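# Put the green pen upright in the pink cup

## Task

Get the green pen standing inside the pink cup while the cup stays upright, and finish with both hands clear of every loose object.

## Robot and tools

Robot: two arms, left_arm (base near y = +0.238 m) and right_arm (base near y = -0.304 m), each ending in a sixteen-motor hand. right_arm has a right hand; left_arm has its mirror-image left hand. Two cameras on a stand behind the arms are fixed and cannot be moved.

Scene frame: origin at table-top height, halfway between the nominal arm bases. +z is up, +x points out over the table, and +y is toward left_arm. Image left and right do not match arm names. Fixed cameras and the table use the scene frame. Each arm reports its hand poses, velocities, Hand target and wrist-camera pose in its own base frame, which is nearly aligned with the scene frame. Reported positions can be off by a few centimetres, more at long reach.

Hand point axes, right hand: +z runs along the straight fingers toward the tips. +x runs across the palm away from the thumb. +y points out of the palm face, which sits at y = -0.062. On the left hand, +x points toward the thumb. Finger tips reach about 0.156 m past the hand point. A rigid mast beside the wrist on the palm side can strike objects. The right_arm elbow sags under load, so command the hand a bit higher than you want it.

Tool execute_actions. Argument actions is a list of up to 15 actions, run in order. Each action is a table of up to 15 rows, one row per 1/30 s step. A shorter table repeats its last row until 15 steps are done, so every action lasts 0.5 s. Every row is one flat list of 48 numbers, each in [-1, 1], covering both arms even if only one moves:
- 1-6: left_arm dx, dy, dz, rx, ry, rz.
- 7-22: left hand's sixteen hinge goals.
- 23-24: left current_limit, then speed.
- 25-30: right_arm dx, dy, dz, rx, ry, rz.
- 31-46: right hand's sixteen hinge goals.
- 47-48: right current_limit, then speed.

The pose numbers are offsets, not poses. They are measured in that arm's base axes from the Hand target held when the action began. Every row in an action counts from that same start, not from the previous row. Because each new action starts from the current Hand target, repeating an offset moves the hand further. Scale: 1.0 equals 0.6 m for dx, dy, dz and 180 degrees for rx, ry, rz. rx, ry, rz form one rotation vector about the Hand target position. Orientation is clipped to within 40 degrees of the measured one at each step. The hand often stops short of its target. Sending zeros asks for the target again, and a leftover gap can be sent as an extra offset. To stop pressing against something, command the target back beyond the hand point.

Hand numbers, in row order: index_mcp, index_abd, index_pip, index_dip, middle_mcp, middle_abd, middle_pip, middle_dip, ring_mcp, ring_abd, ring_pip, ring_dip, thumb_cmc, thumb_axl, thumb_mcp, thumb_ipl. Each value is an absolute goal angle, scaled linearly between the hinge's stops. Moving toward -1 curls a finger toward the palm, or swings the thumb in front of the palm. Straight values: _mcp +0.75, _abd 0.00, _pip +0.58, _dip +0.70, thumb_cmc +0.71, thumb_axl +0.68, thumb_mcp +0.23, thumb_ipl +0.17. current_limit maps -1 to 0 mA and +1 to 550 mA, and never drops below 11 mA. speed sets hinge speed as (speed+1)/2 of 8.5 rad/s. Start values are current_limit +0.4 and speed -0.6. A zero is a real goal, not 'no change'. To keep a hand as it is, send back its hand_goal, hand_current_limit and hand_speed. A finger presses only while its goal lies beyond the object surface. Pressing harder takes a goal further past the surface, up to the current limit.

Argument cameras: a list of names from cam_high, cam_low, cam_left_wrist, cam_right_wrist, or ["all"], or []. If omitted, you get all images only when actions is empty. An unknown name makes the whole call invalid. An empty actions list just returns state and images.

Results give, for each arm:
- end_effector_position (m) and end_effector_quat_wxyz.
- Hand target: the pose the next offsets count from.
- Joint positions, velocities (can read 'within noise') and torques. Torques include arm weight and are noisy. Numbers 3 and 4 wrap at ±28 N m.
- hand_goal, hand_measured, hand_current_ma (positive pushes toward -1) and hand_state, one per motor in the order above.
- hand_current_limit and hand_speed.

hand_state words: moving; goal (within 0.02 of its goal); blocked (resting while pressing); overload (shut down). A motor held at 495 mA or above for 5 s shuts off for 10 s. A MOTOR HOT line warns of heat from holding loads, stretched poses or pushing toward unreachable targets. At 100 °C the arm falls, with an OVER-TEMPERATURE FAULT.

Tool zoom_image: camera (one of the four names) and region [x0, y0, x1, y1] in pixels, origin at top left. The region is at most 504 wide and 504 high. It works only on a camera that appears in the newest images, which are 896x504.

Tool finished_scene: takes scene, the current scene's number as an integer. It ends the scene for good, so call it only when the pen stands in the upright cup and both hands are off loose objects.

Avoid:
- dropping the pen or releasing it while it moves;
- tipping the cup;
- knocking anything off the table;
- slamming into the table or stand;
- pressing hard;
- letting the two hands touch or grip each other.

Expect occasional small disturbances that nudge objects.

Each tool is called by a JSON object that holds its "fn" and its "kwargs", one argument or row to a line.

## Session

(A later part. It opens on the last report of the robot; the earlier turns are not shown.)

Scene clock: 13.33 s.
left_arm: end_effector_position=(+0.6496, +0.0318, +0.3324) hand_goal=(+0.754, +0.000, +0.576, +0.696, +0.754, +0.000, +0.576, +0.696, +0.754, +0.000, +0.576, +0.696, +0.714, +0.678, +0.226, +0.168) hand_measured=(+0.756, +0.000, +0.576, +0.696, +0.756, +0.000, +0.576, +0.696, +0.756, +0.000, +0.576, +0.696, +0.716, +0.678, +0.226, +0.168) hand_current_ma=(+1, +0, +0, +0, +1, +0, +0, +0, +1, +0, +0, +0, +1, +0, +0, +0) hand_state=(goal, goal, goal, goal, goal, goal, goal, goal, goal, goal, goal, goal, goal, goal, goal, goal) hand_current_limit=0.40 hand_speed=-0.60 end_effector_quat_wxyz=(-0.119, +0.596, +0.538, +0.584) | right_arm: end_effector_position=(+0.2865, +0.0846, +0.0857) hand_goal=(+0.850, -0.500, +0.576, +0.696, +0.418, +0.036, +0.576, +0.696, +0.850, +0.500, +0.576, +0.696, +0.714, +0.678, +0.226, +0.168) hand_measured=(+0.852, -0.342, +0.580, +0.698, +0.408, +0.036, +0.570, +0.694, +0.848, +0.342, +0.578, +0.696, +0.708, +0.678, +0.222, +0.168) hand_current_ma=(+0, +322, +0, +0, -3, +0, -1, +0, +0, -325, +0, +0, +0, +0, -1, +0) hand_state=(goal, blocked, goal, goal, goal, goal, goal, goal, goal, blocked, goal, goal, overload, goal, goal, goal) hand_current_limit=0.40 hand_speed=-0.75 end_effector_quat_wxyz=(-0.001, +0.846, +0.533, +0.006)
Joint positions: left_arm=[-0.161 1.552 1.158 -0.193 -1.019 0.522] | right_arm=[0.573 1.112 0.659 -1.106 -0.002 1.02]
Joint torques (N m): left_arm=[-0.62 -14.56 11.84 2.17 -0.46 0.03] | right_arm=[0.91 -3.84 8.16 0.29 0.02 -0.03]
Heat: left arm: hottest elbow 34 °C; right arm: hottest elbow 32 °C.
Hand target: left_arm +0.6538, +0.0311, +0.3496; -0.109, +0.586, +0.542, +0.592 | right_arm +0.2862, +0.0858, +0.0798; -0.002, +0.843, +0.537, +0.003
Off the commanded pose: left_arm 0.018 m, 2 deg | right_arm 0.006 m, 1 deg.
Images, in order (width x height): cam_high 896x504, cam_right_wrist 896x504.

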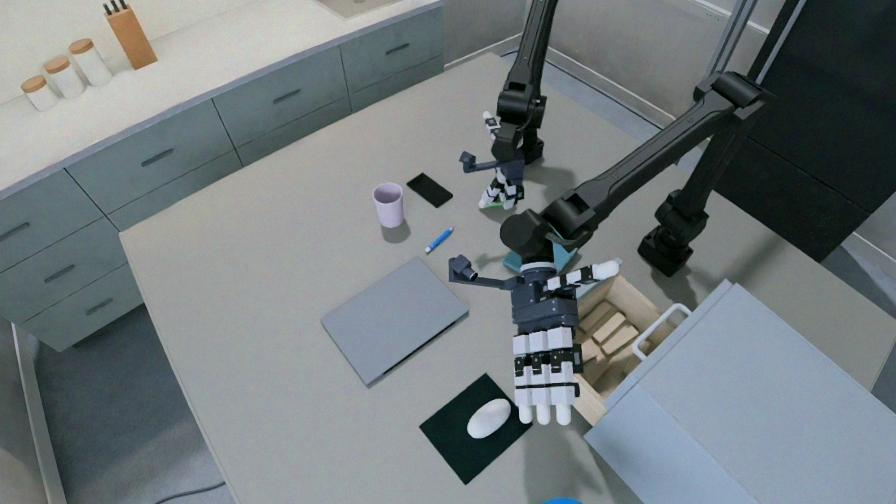

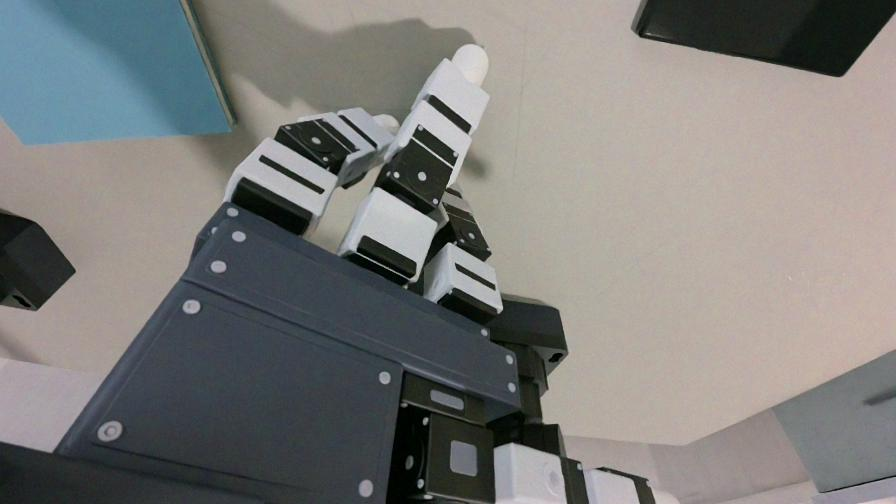

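{"fn": "execute_actions", "kwargs": {
  "actions": [
    [[0,0,0,0,0,0,0.754,0,0.576,0.696,0.754,0,0.576,0.696,0.754,0,0.576,0.696,0.714,0.678,0.226,0.168,0.4,-0.6,0.0005,-0.002,0.0915,0.0293,-0.0455,0,0.849,-0.5,0.576,0.696,0.418,0.035,0.576,0.696,0.849,0.5,0.576,0.696,0.714,0.678,0.226,0.168,0.4,-0.75]]
  ],
  "cameras": ["cam_right_wrist","cam_high"]
}}

{"fn": "zoom_image", "kwargs": {
  "camera": "cam_high",
  "region": [450, 160, 540, 220]
}}

Scene clock: 14.27 s.
left_arm: end_effector_position=(+0.6496, +0.0318, +0.3324) hand_goal=(+0.754, +0.000, +0.576, +0.696, +0.754, +0.000, +0.576, +0.696, +0.754, +0.000, +0.576, +0.696, +0.714, +0.678, +0.226, +0.168) hand_measured=(+0.756, +0.000, +0.576, +0.696, +0.756, +0.000, +0.576, +0.696, +0.756, +0.000, +0.576, +0.696, +0.716, +0.678, +0.226, +0.168) hand_current_ma=(+1, +0, +0, +0, +1, +0, +0, +0, +1, +0, +0, +0, +1, +0, +0, +0) hand_state=(goal, goal, goal, goal, goal, goal, goal, goal, goal, goal, goal, goal, goal, goal, goal, goal) hand_current_limit=0.40 hand_speed=-0.60 end_effector_quat_wxyz=(-0.119, +0.596, +0.538, +0.584) | right_arm: end_effector_position=(+0.2840, +0.0831, +0.1308) hand_goal=(+0.850, -0.500, +0.576, +0.696, +0.418, +0.036, +0.576, +0.696, +0.850, +0.500, +0.576, +0.696, +0.714, +0.678, +0.226, +0.168) hand_measured=(+0.850, -0.342, +0.578, +0.698, +0.418, +0.036, +0.574, +0.694, +0.848, +0.342, +0.578, +0.696, +0.708, +0.678, +0.222, +0.168) hand_current_ma=(+0, +322, +0, +0, +0, +0, +0, +0, +0, -325, +0, +0, +0, +0, -1, +0) hand_state=(goal, blocked, goal, goal, goal, goal, goal, goal, goal, blocked, goal, goal, overload, goal, goal, goal) hand_current_limit=0.40 hand_speed=-0.75 end_effector_quat_wxyz=(-0.002, +0.842, +0.533, +0.088)
Joint positions: left_arm=[-0.161 1.552 1.158 -0.193 -1.019 0.522] | right_arm=[0.573 0.923 0.65 -1.121 -0.002 1.016]
Joint torques (N m): left_arm=[-1.03 -15.15 11.88 2.22 -0.49 0.06] | right_arm=[0.5 -2.73 11.08 -0.17 0.02 -0.06]
Heat: left arm: hottest elbow 34 °C; right arm: hottest elbow 32 °C.
Hand target: left_arm +0.6538, +0.0311, +0.3496; -0.109, +0.586, +0.542, +0.592 | right_arm +0.2865, +0.0845, +0.1347; -0.002, +0.840, +0.535, +0.088
Off the commanded pose: left_arm 0.018 m, 2 deg | right_arm 0.005 m, 0 deg.
Images, in order (width x height): cam_high 896x504, cam_right_wrist 896x504.

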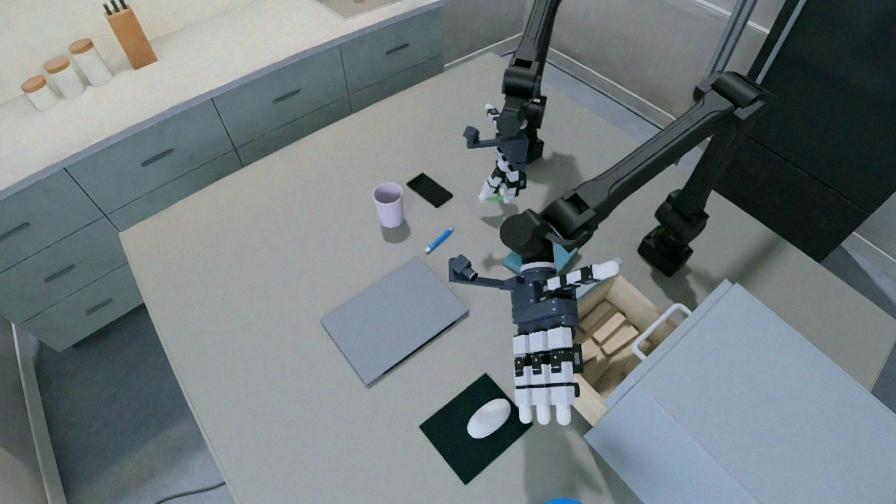

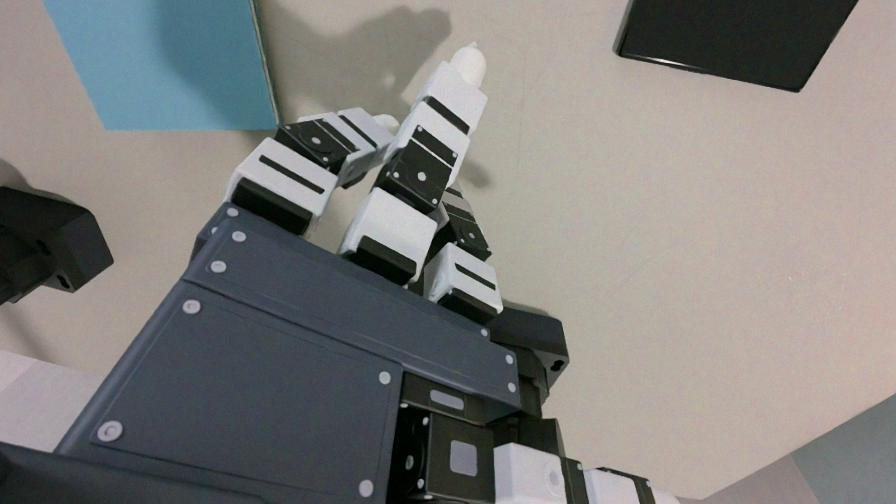

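Scaled by 5.600 from the camera's 896x504 image, which has a finer 1280x720 frame.

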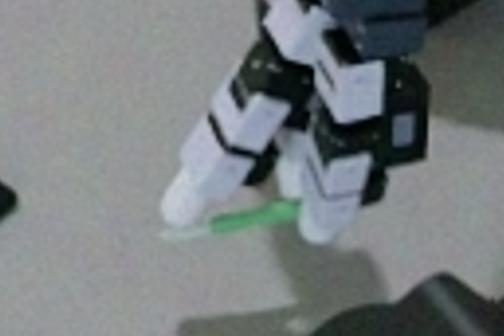

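{"fn": "execute_actions", "kwargs": {
  "actions": [
    [[0,0,0,0,0,0,0.754,0,0.576,0.696,0.754,0,0.576,0.696,0.754,0,0.576,0.696,0.714,0.678,0.226,0.168,0.4,-0.6,0.01,0,0.133,-0.0293,0.0455,0,0.849,-0.5,0.576,0.696,0.418,0.035,-0.3,0.1,0.849,0.5,0.576,0.696,0.714,0.678,0.226,0.168,0.4,-0.6]]
  ],
  "cameras": ["cam_right_wrist","cam_high"]
}}

{"fn": "zoom_image", "kwargs": {
  "camera": "cam_high",
  "region": [450, 140, 540, 200]
}}

Scene clock: 15.97 s.
left_arm: end_effector_position=(+0.6496, +0.0318, +0.3324) hand_goal=(+0.754, +0.000, +0.576, +0.696, +0.754, +0.000, +0.576, +0.696, +0.754, +0.000, +0.576, +0.696, +0.714, +0.678, +0.226, +0.168) hand_measured=(+0.756, +0.000, +0.576, +0.696, +0.756, +0.000, +0.576, +0.696, +0.756, +0.000, +0.576, +0.696, +0.716, +0.678, +0.226, +0.168) hand_current_ma=(+1, +0, +0, +0, +1, +0, +0, +0, +1, +0, +0, +0, +1, +0, +0, +0) hand_state=(goal, goal, goal, goal, goal, goal, goal, goal, goal, goal, goal, goal, goal, goal, goal, goal) hand_current_limit=0.40 hand_speed=-0.60 end_effector_quat_wxyz=(-0.119, +0.596, +0.538, +0.584) | right_arm: end_effector_position=(+0.2779, +0.0781, +0.1911) hand_goal=(+0.850, -0.500, +0.576, +0.696, +0.418, +0.036, -0.300, +0.100, +0.850, +0.500, +0.576, +0.696, +0.714, +0.678, +0.226, +0.168) hand_measured=(+0.848, -0.342, +0.578, +0.698, +0.420, +0.036, -0.292, +0.104, +0.848, +0.342, +0.578, +0.696, +0.708, +0.678, +0.222, +0.168) hand_current_ma=(+0, +322, +0, +0, +0, +0, +2, +0, +0, -325, +0, +0, +0, +0, -1, +0) hand_state=(goal, blocked, goal, goal, goal, goal, goal, goal, goal, blocked, goal, goal, overload, goal, goal, goal) hand_current_limit=0.40 hand_speed=-0.60 end_effector_quat_wxyz=(+0.000, +0.843, +0.538, -0.020)
Joint positions: left_arm=[-0.161 1.552 1.158 -0.193 -1.019 0.522] | right_arm=[0.57 1.018 0.889 -1.482 0 1.005]
Joint torques (N m): left_arm=[-0.73 -14.86 11.89 2.26 -0.5 0.06] | right_arm=[-0.26 -3.96 15.34 -0.65 0.01 -0.04]
Heat: left arm: hottest elbow 34 °C; right arm: hottest elbow 32 °C.
Hand target: left_arm +0.6538, +0.0311, +0.3496; -0.109, +0.586, +0.542, +0.592 | right_arm +0.2925, +0.0845, +0.2145; -0.002, +0.844, +0.537, +0.003
Off the commanded pose: left_arm 0.018 m, 2 deg | right_arm 0.028 m, 3 deg.
Images, in order (width x height): cam_high 896x504, cam_right_wrist 896x504.

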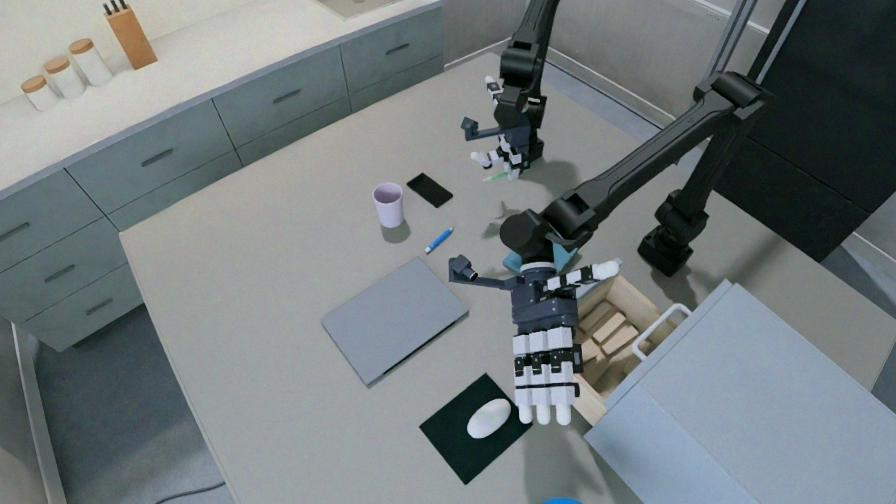

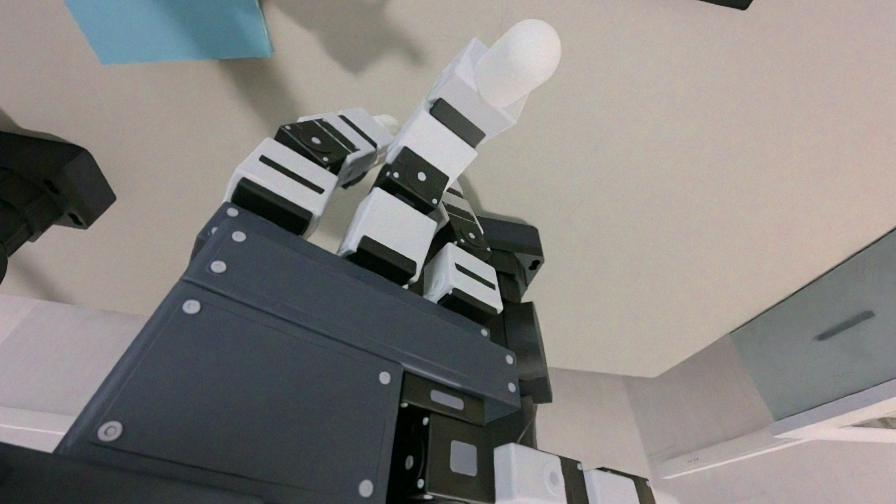

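Scaled by 5.600 from the camera's 896x504 image, which has a finer 1280x720 frame.

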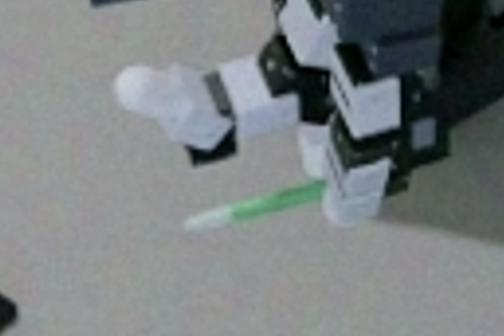

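{"fn": "execute_actions", "kwargs": {
  "actions": [
    [[0,0,0,0,0,0,0.754,0,0.576,0.696,0.754,0,0.576,0.696,0.754,0,0.576,0.696,0.714,0.678,0.226,0.168,0.4,-0.6,0.044,-0.156,0.02,0,0,-0.1292,0.849,-0.5,0.576,0.696,0.14,0,-0.88,-0.6,0.849,0.5,0.576,0.696,0.714,0.678,0.226,0.168,0.4,-0.5]],
    [[0,0,0,0,0,0,0.754,0,0.576,0.696,0.754,0,0.576,0.696,0.754,0,0.576,0.696,0.714,0.678,0.226,0.168,0.4,-0.6,0.027,-0.182,0,0,0,-0.1292,0.849,-0.5,0.576,0.696,0.14,0,-0.88,-0.6,0.849,0.5,0.576,0.696,0.714,0.678,0.226,0.168,0.4,-0.5]],
    [[0,0,0,0,0,0,0.754,0,0.576,0.696,0.754,0,0.576,0.696,0.754,0,0.576,0.696,0.714,0.678,0.226,0.168,0.4,-0.6,-0.033,-0.158,0,0,0,-0.1292,0.849,-0.5,0.576,0.696,0.14,0,-0.88,-0.6,0.849,0.5,0.576,0.696,0.714,0.678,0.226,0.168,0.4,-0.5]],
    [[0,0,0,0,0,0,0.754,0,0.576,0.696,0.754,0,0.576,0.696,0.754,0,0.576,0.696,0.714,0.678,0.226,0.168,0.4,-0.6,-0.06,-0.135,0,0,0,-0.1292,0.849,-0.5,0.576,0.696,0.14,0,-0.88,-0.6,0.849,0.5,0.576,0.696,0.714,0.678,0.226,0.168,0.4,-0.5]]
  ],
  "cameras": ["cam_right_wrist","cam_high","cam_low"]
}}

Scene clock: 18.73 s.
left_arm: end_effector_position=(+0.6496, +0.0318, +0.3324) hand_goal=(+0.754, +0.000, +0.576, +0.696, +0.754, +0.000, +0.576, +0.696, +0.754, +0.000, +0.576, +0.696, +0.714, +0.678, +0.226, +0.168) hand_measured=(+0.756, +0.000, +0.576, +0.696, +0.756, +0.000, +0.576, +0.696, +0.756, +0.000, +0.576, +0.696, +0.716, +0.678, +0.226, +0.168) hand_current_ma=(+1, +0, +0, +0, +1, +0, +0, +0, +1, +0, +0, +0, +1, +0, +0, +0) hand_state=(goal, goal, goal, goal, goal, goal, goal, goal, goal, goal, goal, goal, goal, goal, goal, goal) hand_current_limit=0.40 hand_speed=-0.60 end_effector_quat_wxyz=(-0.119, +0.596, +0.538, +0.584) | right_arm: end_effector_position=(+0.2606, -0.2857, +0.2041) hand_goal=(+0.850, -0.500, +0.576, +0.696, +0.140, +0.000, -0.880, -0.600, +0.850, +0.500, +0.576, +0.696, +0.714, +0.678, +0.226, +0.168) hand_measured=(+0.848, -0.342, +0.576, +0.698, +0.152, +0.002, -0.876, -0.598, +0.846, +0.342, +0.576, +0.696, +0.708, +0.678, +0.222, +0.168) hand_current_ma=(+0, +321, +0, +0, +4, +0, +1, +0, +0, -325, +0, +0, +0, +0, -1, +0) hand_state=(goal, blocked, goal, goal, goal, goal, goal, goal, goal, blocked, goal, goal, overload, goal, goal, goal) hand_current_limit=0.40 hand_speed=-0.50 end_effector_quat_wxyz=(-0.009, +0.970, -0.242, -0.024)
Joint positions: left_arm=[-0.161 1.552 1.158 -0.193 -1.019 0.522] | right_arm=[-0.603 1.403 1.233 -1.451 0 1.456]
Joint torques (N m): left_arm=[-1.03 -15.21 11.99 2.21 -0.49 0.03] | right_arm=[1.44 -10.58 15.51 -0.58 0.02 0.15]
Heat: left arm: hottest elbow 35 °C; right arm: hottest elbow 33 °C.
Hand target: left_arm +0.6538, +0.0311, +0.3496; -0.109, +0.586, +0.542, +0.592 | right_arm +0.2793, -0.2941, +0.2265; +0.001, +0.970, -0.243, +0.004
Off the commanded pose: left_arm 0.018 m, 2 deg | right_arm 0.030 m, 3 deg.
Images, in order (width x height): cam_high 896x504, cam_low 896x504, cam_right_wrist 896x504.

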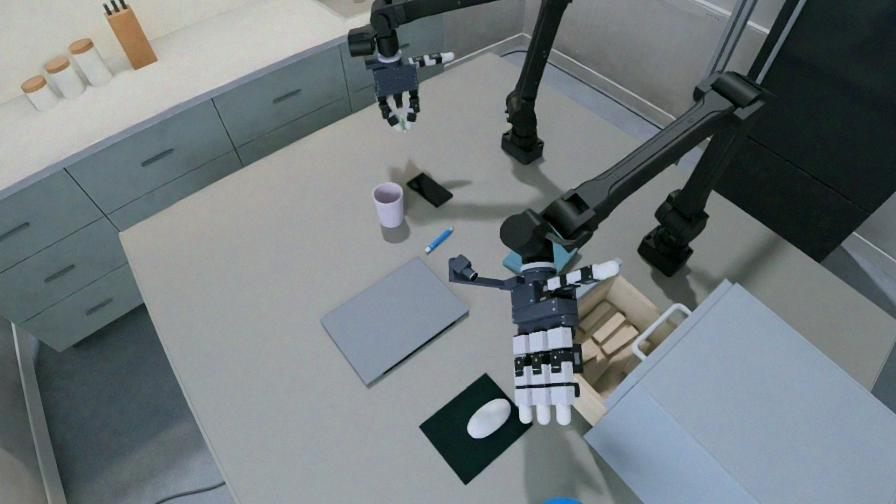

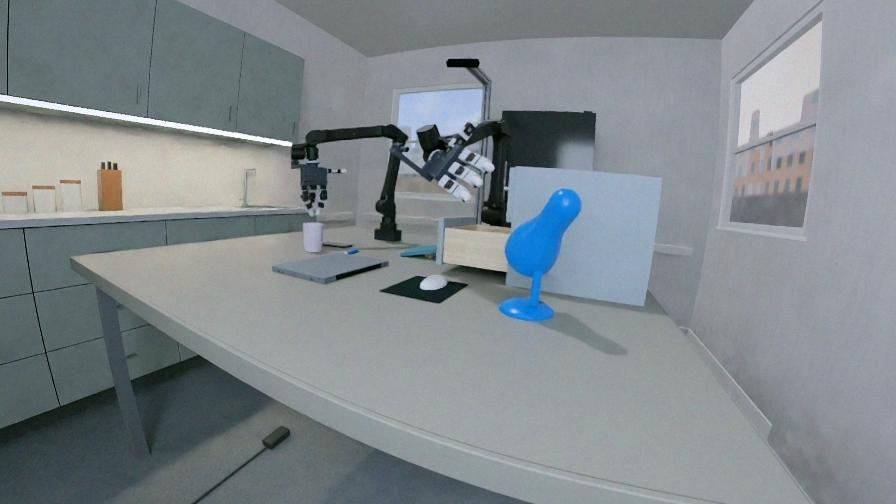

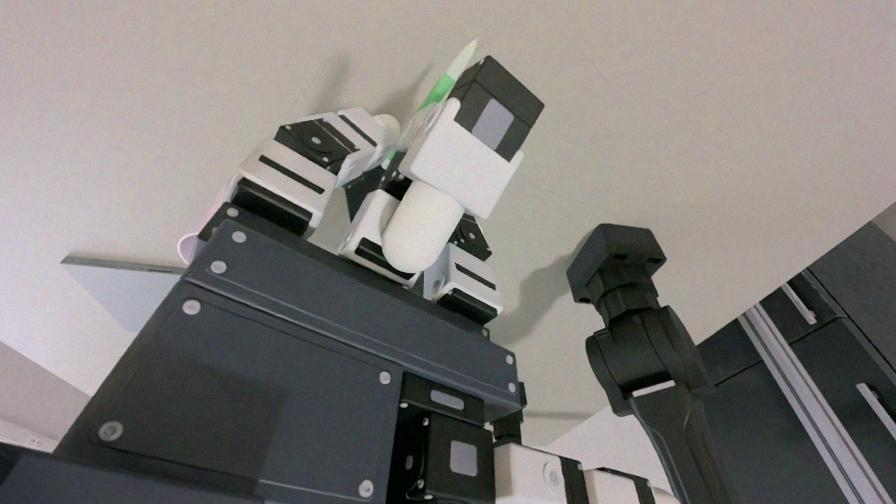

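{"fn": "execute_actions", "kwargs": {
  "actions": [
    [[0,0,0,0,0,0,0.754,0,0.576,0.696,0.754,0,0.576,0.696,0.754,0,0.576,0.696,0.714,0.678,0.226,0.168,0.4,-0.6,0.072,0.028,0,0.1398,-0.0743,0,0.849,-0.5,0.576,0.696,0.14,0,-0.88,-0.6,0.849,0.5,0.576,0.696,0.714,0.678,0.226,0.168,0.4,-0.5]],
    [[0,0,0,0,0,0,0.754,0,0.576,0.696,0.754,0,0.576,0.696,0.754,0,0.576,0.696,0.714,0.678,0.226,0.168,0.4,-0.6,0.072,0.028,0,0.1398,-0.0743,0,0.849,-0.5,0.576,0.696,0.14,0,-0.88,-0.6,0.849,0.5,0.576,0.696,0.714,0.678,0.226,0.168,0.4,-0.5]]
  ],
  "cameras": ["cam_right_wrist","cam_high","cam_low"]
}}

{"fn": "zoom_image", "kwargs": {
  "camera": "cam_high",
  "region": [340, 130, 460, 240]
}}

{"fn": "zoom_image", "kwargs": {
  "camera": "cam_low",
  "region": [250, 150, 390, 260]
}}

Scene clock: 23.00 s.
left_arm: end_effector_position=(+0.6496, +0.0318, +0.3324) hand_goal=(+0.754, +0.000, +0.576, +0.696, +0.754, +0.000, +0.576, +0.696, +0.754, +0.000, +0.576, +0.696, +0.714, +0.678, +0.226, +0.168) hand_measured=(+0.756, +0.000, +0.576, +0.696, +0.756, +0.000, +0.576, +0.696, +0.756, +0.000, +0.576, +0.696, +0.716, +0.678, +0.226, +0.168) hand_current_ma=(+1, +0, +0, +0, +1, +0, +0, +0, +1, +0, +0, +0, +1, +0, +0, +0) hand_state=(goal, goal, goal, goal, goal, goal, goal, goal, goal, goal, goal, goal, goal, goal, goal, goal) hand_current_limit=0.40 hand_speed=-0.60 end_effector_quat_wxyz=(-0.119, +0.596, +0.538, +0.584) | right_arm: end_effector_position=(+0.3559, -0.2516, +0.2083) hand_goal=(+0.850, -0.500, +0.576, +0.696, +0.140, +0.000, -0.880, -0.600, +0.850, +0.500, +0.576, +0.696, +0.714, +0.678, +0.226, +0.168) hand_measured=(+0.840, -0.344, +0.574, +0.698, +0.142, +0.002, -0.876, -0.598, +0.838, +0.342, +0.574, +0.696, -0.220, +0.678, +0.222, +0.168) hand_current_ma=(-4, +320, +0, +0, +0, +0, +1, +0, -4, -325, +0, +0, +0, +0, -1, +0) hand_state=(goal, blocked, goal, goal, goal, goal, goal, goal, goal, blocked, goal, goal, overload, goal, goal, goal) hand_current_limit=0.40 hand_speed=-0.50 end_effector_quat_wxyz=(-0.429, +0.854, -0.257, +0.141)
Joint positions: left_arm=[-0.161 1.552 1.158 -0.193 -1.019 0.522] | right_arm=[-0.808 1.616 1.472 -1.69 -0.912 1.218]
Joint torques (N m): left_arm=[-0.73 -15.27 11.96 2.26 -0.52 0.01] | right_arm=[0.85 -14.21 13.87 -1.18 -0.91 -0.02]
Heat: left arm: hottest elbow 35 °C; right arm: hottest elbow 34 °C.
Hand target: left_arm +0.6538, +0.0311, +0.3496; -0.109, +0.586, +0.542, +0.592 | right_arm +0.3658, -0.2604, +0.2264; -0.462, +0.852, -0.215, +0.118
Off the commanded pose: left_arm 0.018 m, 2 deg | right_arm 0.022 m, 7 deg.
joint sent to its limit (right arm) — joint 4 (wrist pitch), lower limit.
not at rest: the robot was still moving 3 seconds after this call's last action.
Images, in order (width x height): cam_high 896x504, cam_low 896x504, cam_right_wrist 896x504.

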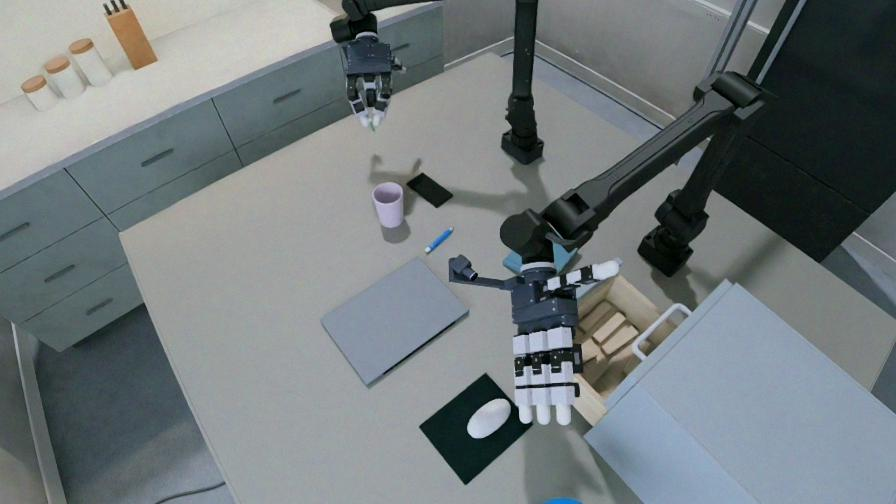

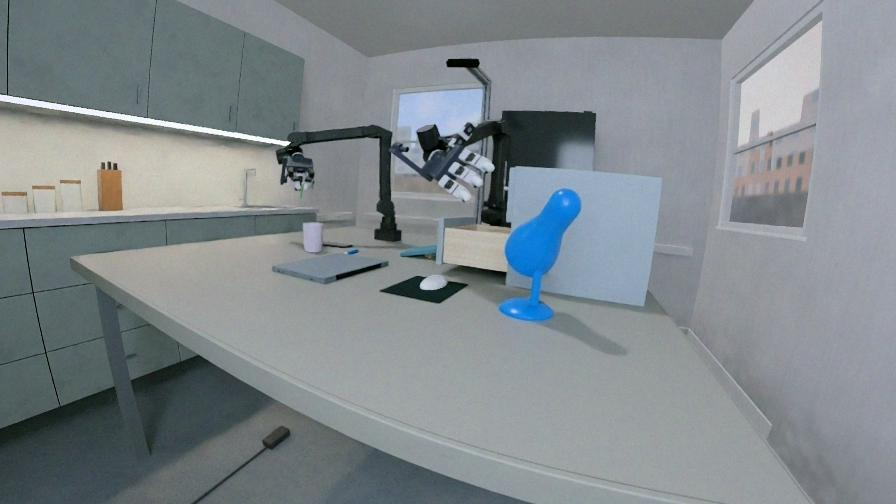

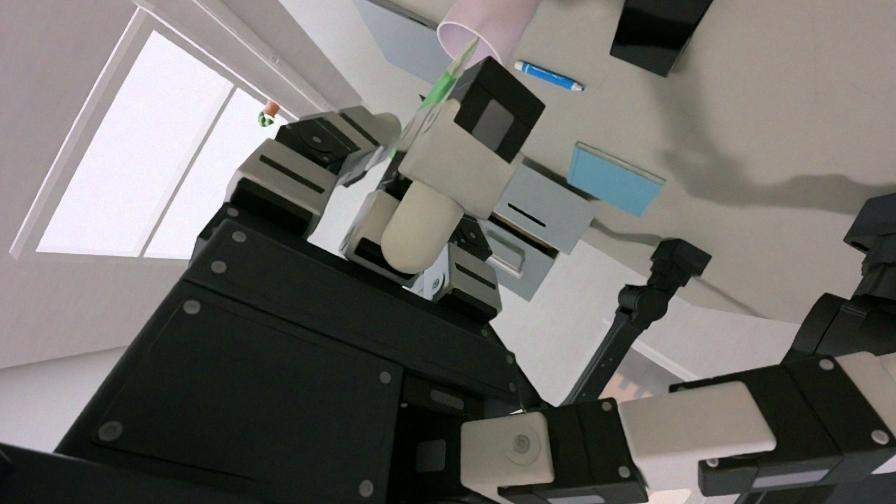

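Scaled by 4.200 from the camera's 896x504 image, which has a finer 1280x720 frame.

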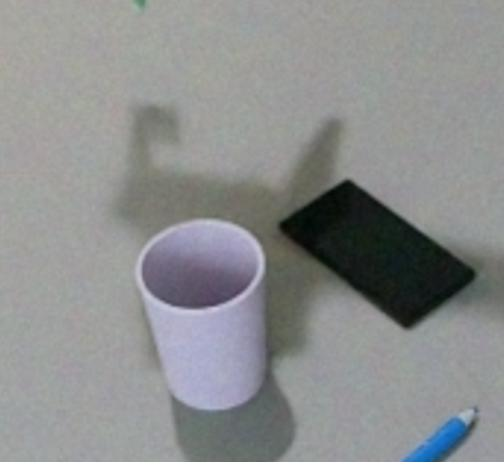

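Scaled by 3.600 from the camera's 896x504 image, which has a finer 1280x720 frame.

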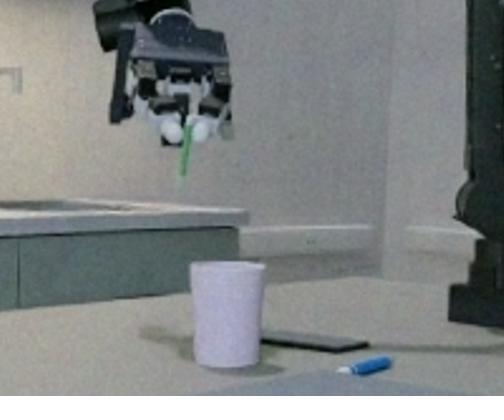

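{"fn": "zoom_image", "kwargs": {
  "camera": "cam_right_wrist",
  "region": [400, 0, 560, 100]
}}

Scaled by 3.150 from the camera's 896x504 image, which has a finer 1280x720 frame.

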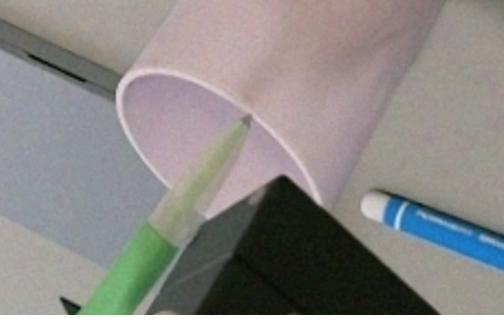

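{"fn": "zoom_image", "kwargs": {
  "camera": "cam_high",
  "region": [340, 80, 420, 150]
}}

Scaled by 6.300 from the camera's 896x504 image, which has a finer 1280x720 frame.

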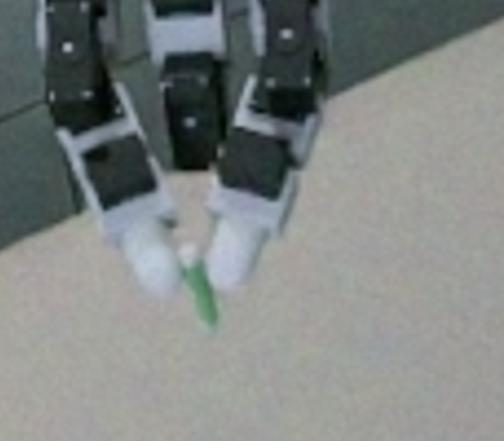

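{"fn": "execute_actions", "kwargs": {
  "actions": [
    [[0,0,0,0,0,0,0.754,0,0.576,0.696,0.754,0,0.576,0.696,0.754,0,0.576,0.696,0.714,0.678,0.226,0.168,0.4,-0.6,0.053,0.1,-0.02,0,0,0,0.849,-0.5,0.576,0.696,0.14,0,-0.88,-0.6,0.849,0.5,0.576,0.696,0.714,0.678,0.226,0.168,0.4,-0.5]],
    [[0,0,0,0,0,0,0.754,0,0.576,0.696,0.754,0,0.576,0.696,0.754,0,0.576,0.696,0.714,0.678,0.226,0.168,0.4,-0.6,0.053,0.1,-0.035,0,0,0,0.849,-0.5,0.576,0.696,0.14,0,-0.88,-0.6,0.849,0.5,0.576,0.696,0.714,0.678,0.226,0.168,0.4,-0.5]]
  ],
  "cameras": ["cam_right_wrist","cam_high","cam_low"]
}}

{"fn": "zoom_image", "kwargs": {
  "camera": "cam_high",
  "region": [340, 130, 440, 230]
}}

{"fn": "zoom_image", "kwargs": {
  "camera": "cam_low",
  "region": [250, 150, 390, 260]
}}

{"fn": "zoom_image", "kwargs": {
  "camera": "cam_right_wrist",
  "region": [400, 0, 560, 100]
}}

Scene clock: 27.87 s.
left_arm: end_effector_position=(+0.6496, +0.0318, +0.3324) hand_goal=(+0.754, +0.000, +0.576, +0.696, +0.754, +0.000, +0.576, +0.696, +0.754, +0.000, +0.576, +0.696, +0.714, +0.678, +0.226, +0.168) hand_measured=(+0.756, +0.000, +0.576, +0.696, +0.756, +0.000, +0.576, +0.696, +0.756, +0.000, +0.576, +0.696, +0.716, +0.678, +0.226, +0.168) hand_current_ma=(+1, +0, +0, +0, +1, +0, +0, +0, +1, +0, +0, +0, +1, +0, +0, +0) hand_state=(goal, goal, goal, goal, goal, goal, goal, goal, goal, goal, goal, goal, goal, goal, goal, goal) hand_current_limit=0.40 hand_speed=-0.60 end_effector_quat_wxyz=(-0.119, +0.596, +0.538, +0.584) | right_arm: end_effector_position=(+0.4314, -0.1372, +0.1872) hand_goal=(+0.850, -0.500, +0.576, +0.696, +0.140, +0.000, -0.880, -0.600, +0.850, +0.500, +0.576, +0.696, +0.714, +0.678, +0.226, +0.168) hand_measured=(+0.840, -0.344, +0.574, +0.698, +0.140, +0.002, -0.876, -0.598, +0.838, +0.342, +0.574, +0.696, -0.324, +0.678, +0.222, +0.168) hand_current_ma=(-4, +320, +0, +0, +0, +0, +1, +0, -4, -325, +0, +0, +0, +0, -1, +0) hand_state=(goal, blocked, goal, goal, goal, goal, goal, goal, goal, blocked, goal, goal, overload, goal, goal, goal) hand_current_limit=0.40 hand_speed=-0.50 end_effector_quat_wxyz=(-0.467, +0.852, -0.212, +0.108)
Joint positions: left_arm=[-0.161 1.552 1.158 -0.193 -1.019 0.522] | right_arm=[-0.527 1.61 1.398 -1.446 -0.997 1.484]
Joint torques (N m): left_arm=[-1.03 -14.74 11.9 2.24 -0.51 0.04] | right_arm=[-0.03 -15.97 9.1 -0.05 -0.81 0.14]
Heat: left arm: hottest elbow 36 °C; right arm: hottest elbow 35 °C.
Hand target: left_arm +0.6538, +0.0311, +0.3496; -0.109, +0.586, +0.542, +0.592 | right_arm +0.4293, -0.1404, +0.1935; -0.462, +0.852, -0.215, +0.118
Off the commanded pose: left_arm 0.018 m, 2 deg | right_arm 0.007 m, 1 deg.
Images, in order (width x height): cam_high 896x504, cam_low 896x504, cam_right_wrist 896x504.

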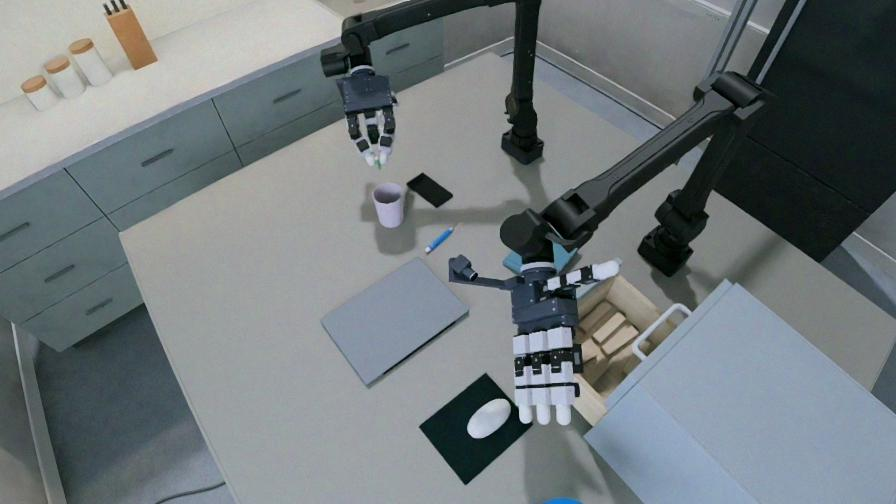

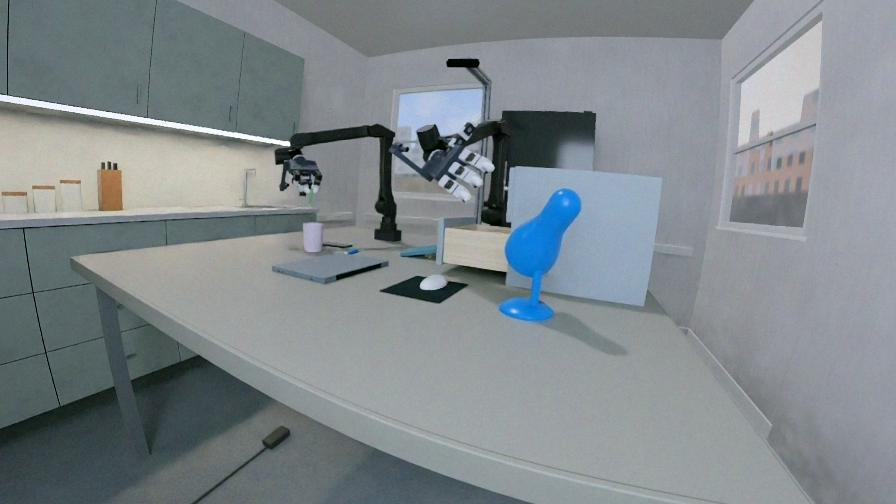

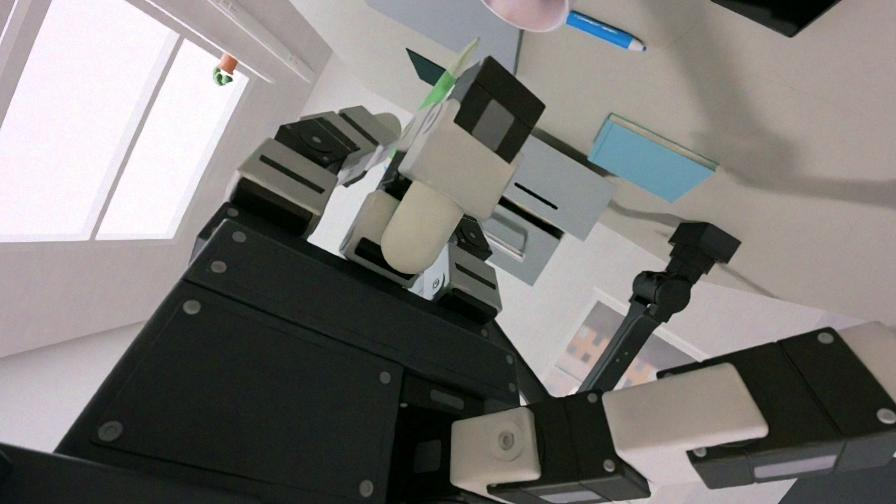

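Scaled by 5.040 from the camera's 896x504 image, which has a finer 1280x720 frame.

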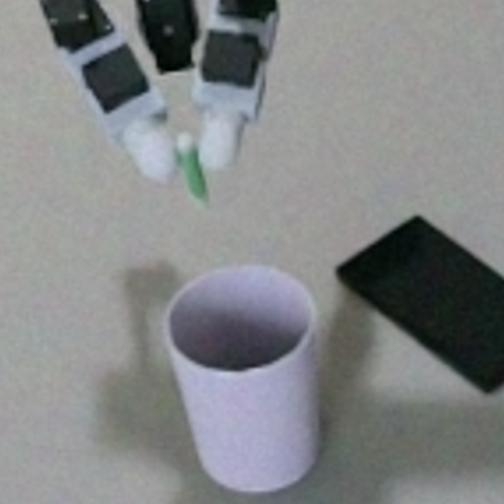

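Scaled by 3.600 from the camera's 896x504 image, which has a finer 1280x720 frame.

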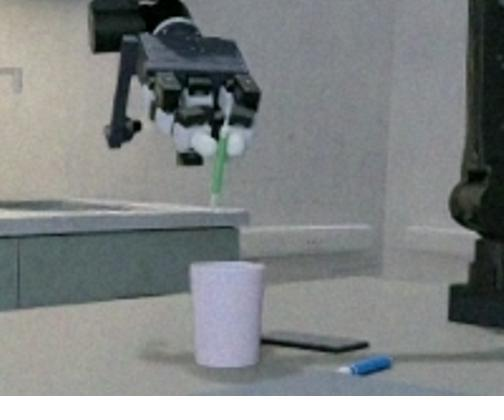

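Scaled by 3.150 from the camera's 896x504 image, which has a finer 1280x720 frame.

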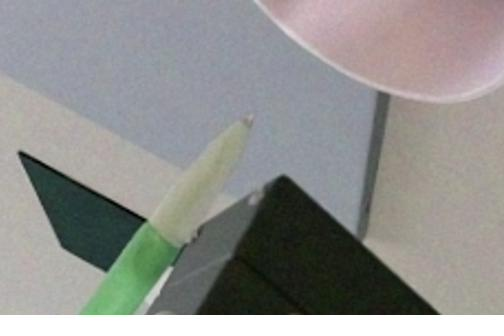

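{"fn": "execute_actions", "kwargs": {
  "actions": [
    [[0,0,0,0,0,0,0.754,0,0.576,0.696,0.754,0,0.576,0.696,0.754,0,0.576,0.696,0.714,0.678,0.226,0.168,0.4,-0.6,-0.018,0.016,-0.078,0,0,0,0.849,-0.5,0.576,0.696,0.14,0,-0.88,-0.6,0.849,0.5,0.576,0.696,0.714,0.678,0.226,0.168,0.4,-0.5]]
  ],
  "cameras": ["cam_right_wrist","cam_high","cam_low"]
}}

{"fn": "zoom_image", "kwargs": {
  "camera": "cam_high",
  "region": [350, 150, 420, 220]
}}

{"fn": "zoom_image", "kwargs": {
  "camera": "cam_low",
  "region": [270, 170, 360, 260]
}}

{"fn": "zoom_image", "kwargs": {
  "camera": "cam_right_wrist",
  "region": [400, 0, 560, 100]
}}

Scene clock: 31.20 s.
left_arm: end_effector_position=(+0.6496, +0.0318, +0.3324) hand_goal=(+0.754, +0.000, +0.576, +0.696, +0.754, +0.000, +0.576, +0.696, +0.754, +0.000, +0.576, +0.696, +0.714, +0.678, +0.226, +0.168) hand_measured=(+0.756, +0.000, +0.576, +0.696, +0.756, +0.000, +0.576, +0.696, +0.756, +0.000, +0.576, +0.696, +0.716, +0.678, +0.226, +0.168) hand_current_ma=(+1, +0, +0, +0, +1, +0, +0, +0, +1, +0, +0, +0, +1, +0, +0, +0) hand_state=(goal, goal, goal, goal, goal, goal, goal, goal, goal, goal, goal, goal, goal, goal, goal, goal) hand_current_limit=0.40 hand_speed=-0.60 end_effector_quat_wxyz=(-0.119, +0.596, +0.538, +0.584) | right_arm: end_effector_position=(+0.4175, -0.1297, +0.1414) hand_goal=(+0.850, -0.500, +0.576, +0.696, +0.140, +0.000, -0.880, -0.600, +0.850, +0.500, +0.576, +0.696, +0.714, +0.678, +0.226, +0.168) hand_measured=(+0.840, -0.344, +0.574, +0.698, +0.140, +0.002, -0.876, -0.598, +0.838, +0.342, +0.574, +0.696, -0.354, +0.678, +0.222, +0.168) hand_current_ma=(-4, +320, +0, +0, +0, +0, +1, +0, -4, -325, +0, +0, +0, +0, -1, +0) hand_state=(goal, blocked, goal, goal, goal, goal, goal, goal, goal, blocked, goal, goal, overload, goal, goal, goal) hand_current_limit=0.40 hand_speed=-0.50 end_effector_quat_wxyz=(-0.464, +0.852, -0.215, +0.110)
Joint positions: left_arm=[-0.161 1.552 1.158 -0.193 -1.019 0.522] | right_arm=[-0.527 1.597 1.259 -1.305 -0.993 1.499]
Joint torques (N m): left_arm=[-1.08 -15.33 11.86 2.28 -0.49 0.06] | right_arm=[0.5 -14.8 9.11 0.09 -0.89 0.19]
Heat: left arm: hottest elbow 36 °C; right arm: hottest elbow 35 °C.
Hand target: left_arm +0.6538, +0.0311, +0.3496; -0.109, +0.586, +0.542, +0.592 | right_arm +0.4185, -0.1309, +0.1467; -0.462, +0.852, -0.215, +0.118
Off the commanded pose: left_arm 0.018 m, 2 deg | right_arm 0.006 m, 1 deg.
Images, in order (width x height): cam_high 896x504, cam_low 896x504, cam_right_wrist 896x504.

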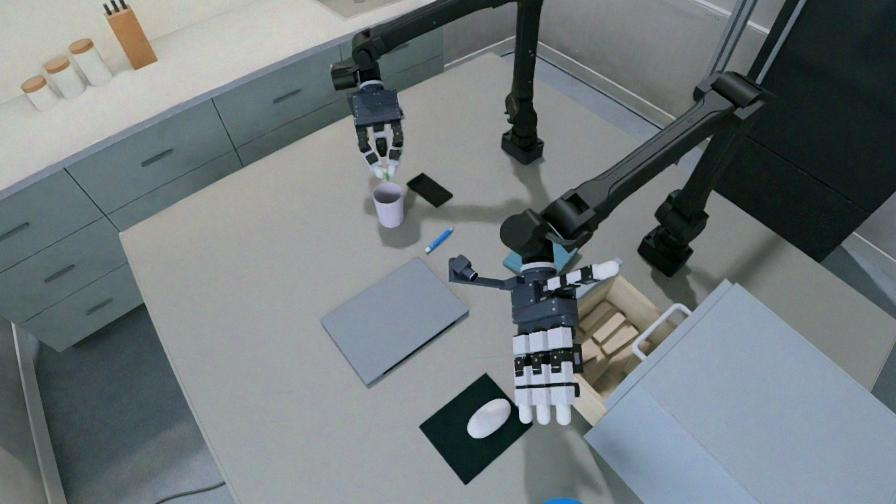

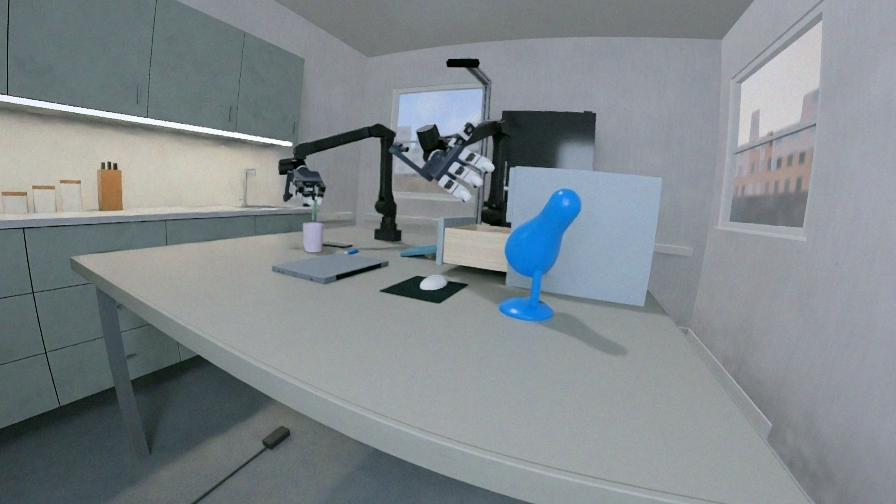

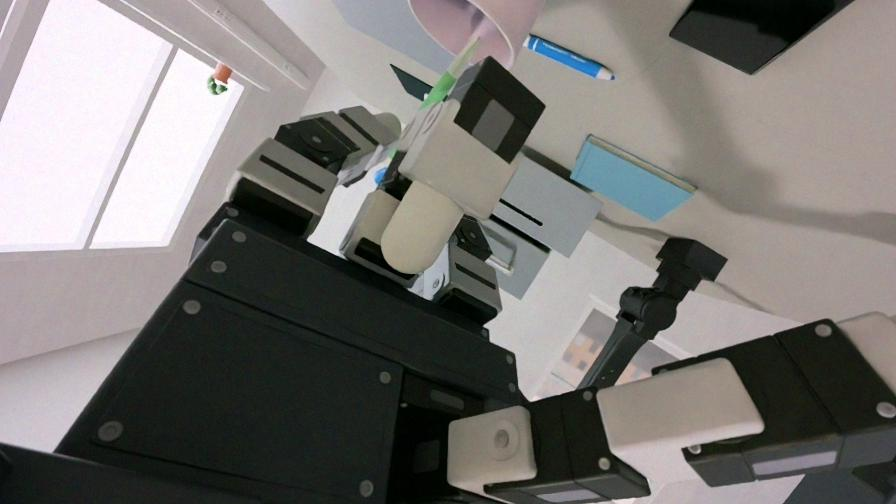

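Scaled by 7.200 from the camera's 896x504 image, which has a finer 1280x720 frame.

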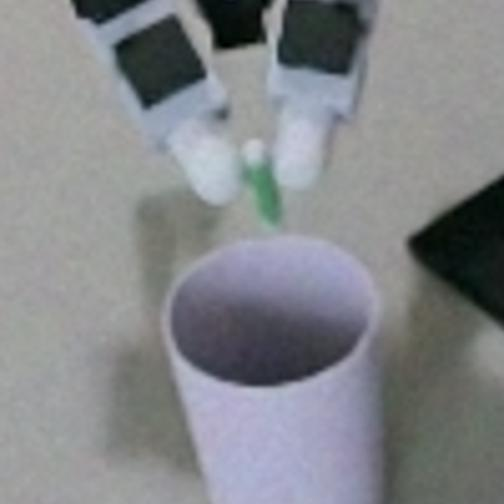

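Scaled by 5.600 from the camera's 896x504 image, which has a finer 1280x720 frame.

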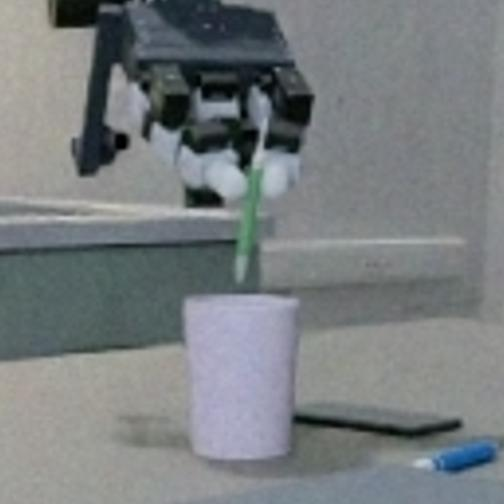

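Scaled by 3.150 from the camera's 896x504 image, which has a finer 1280x720 frame.

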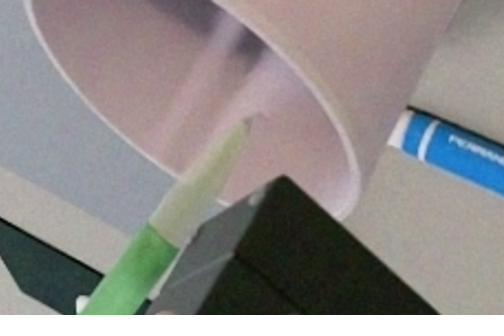

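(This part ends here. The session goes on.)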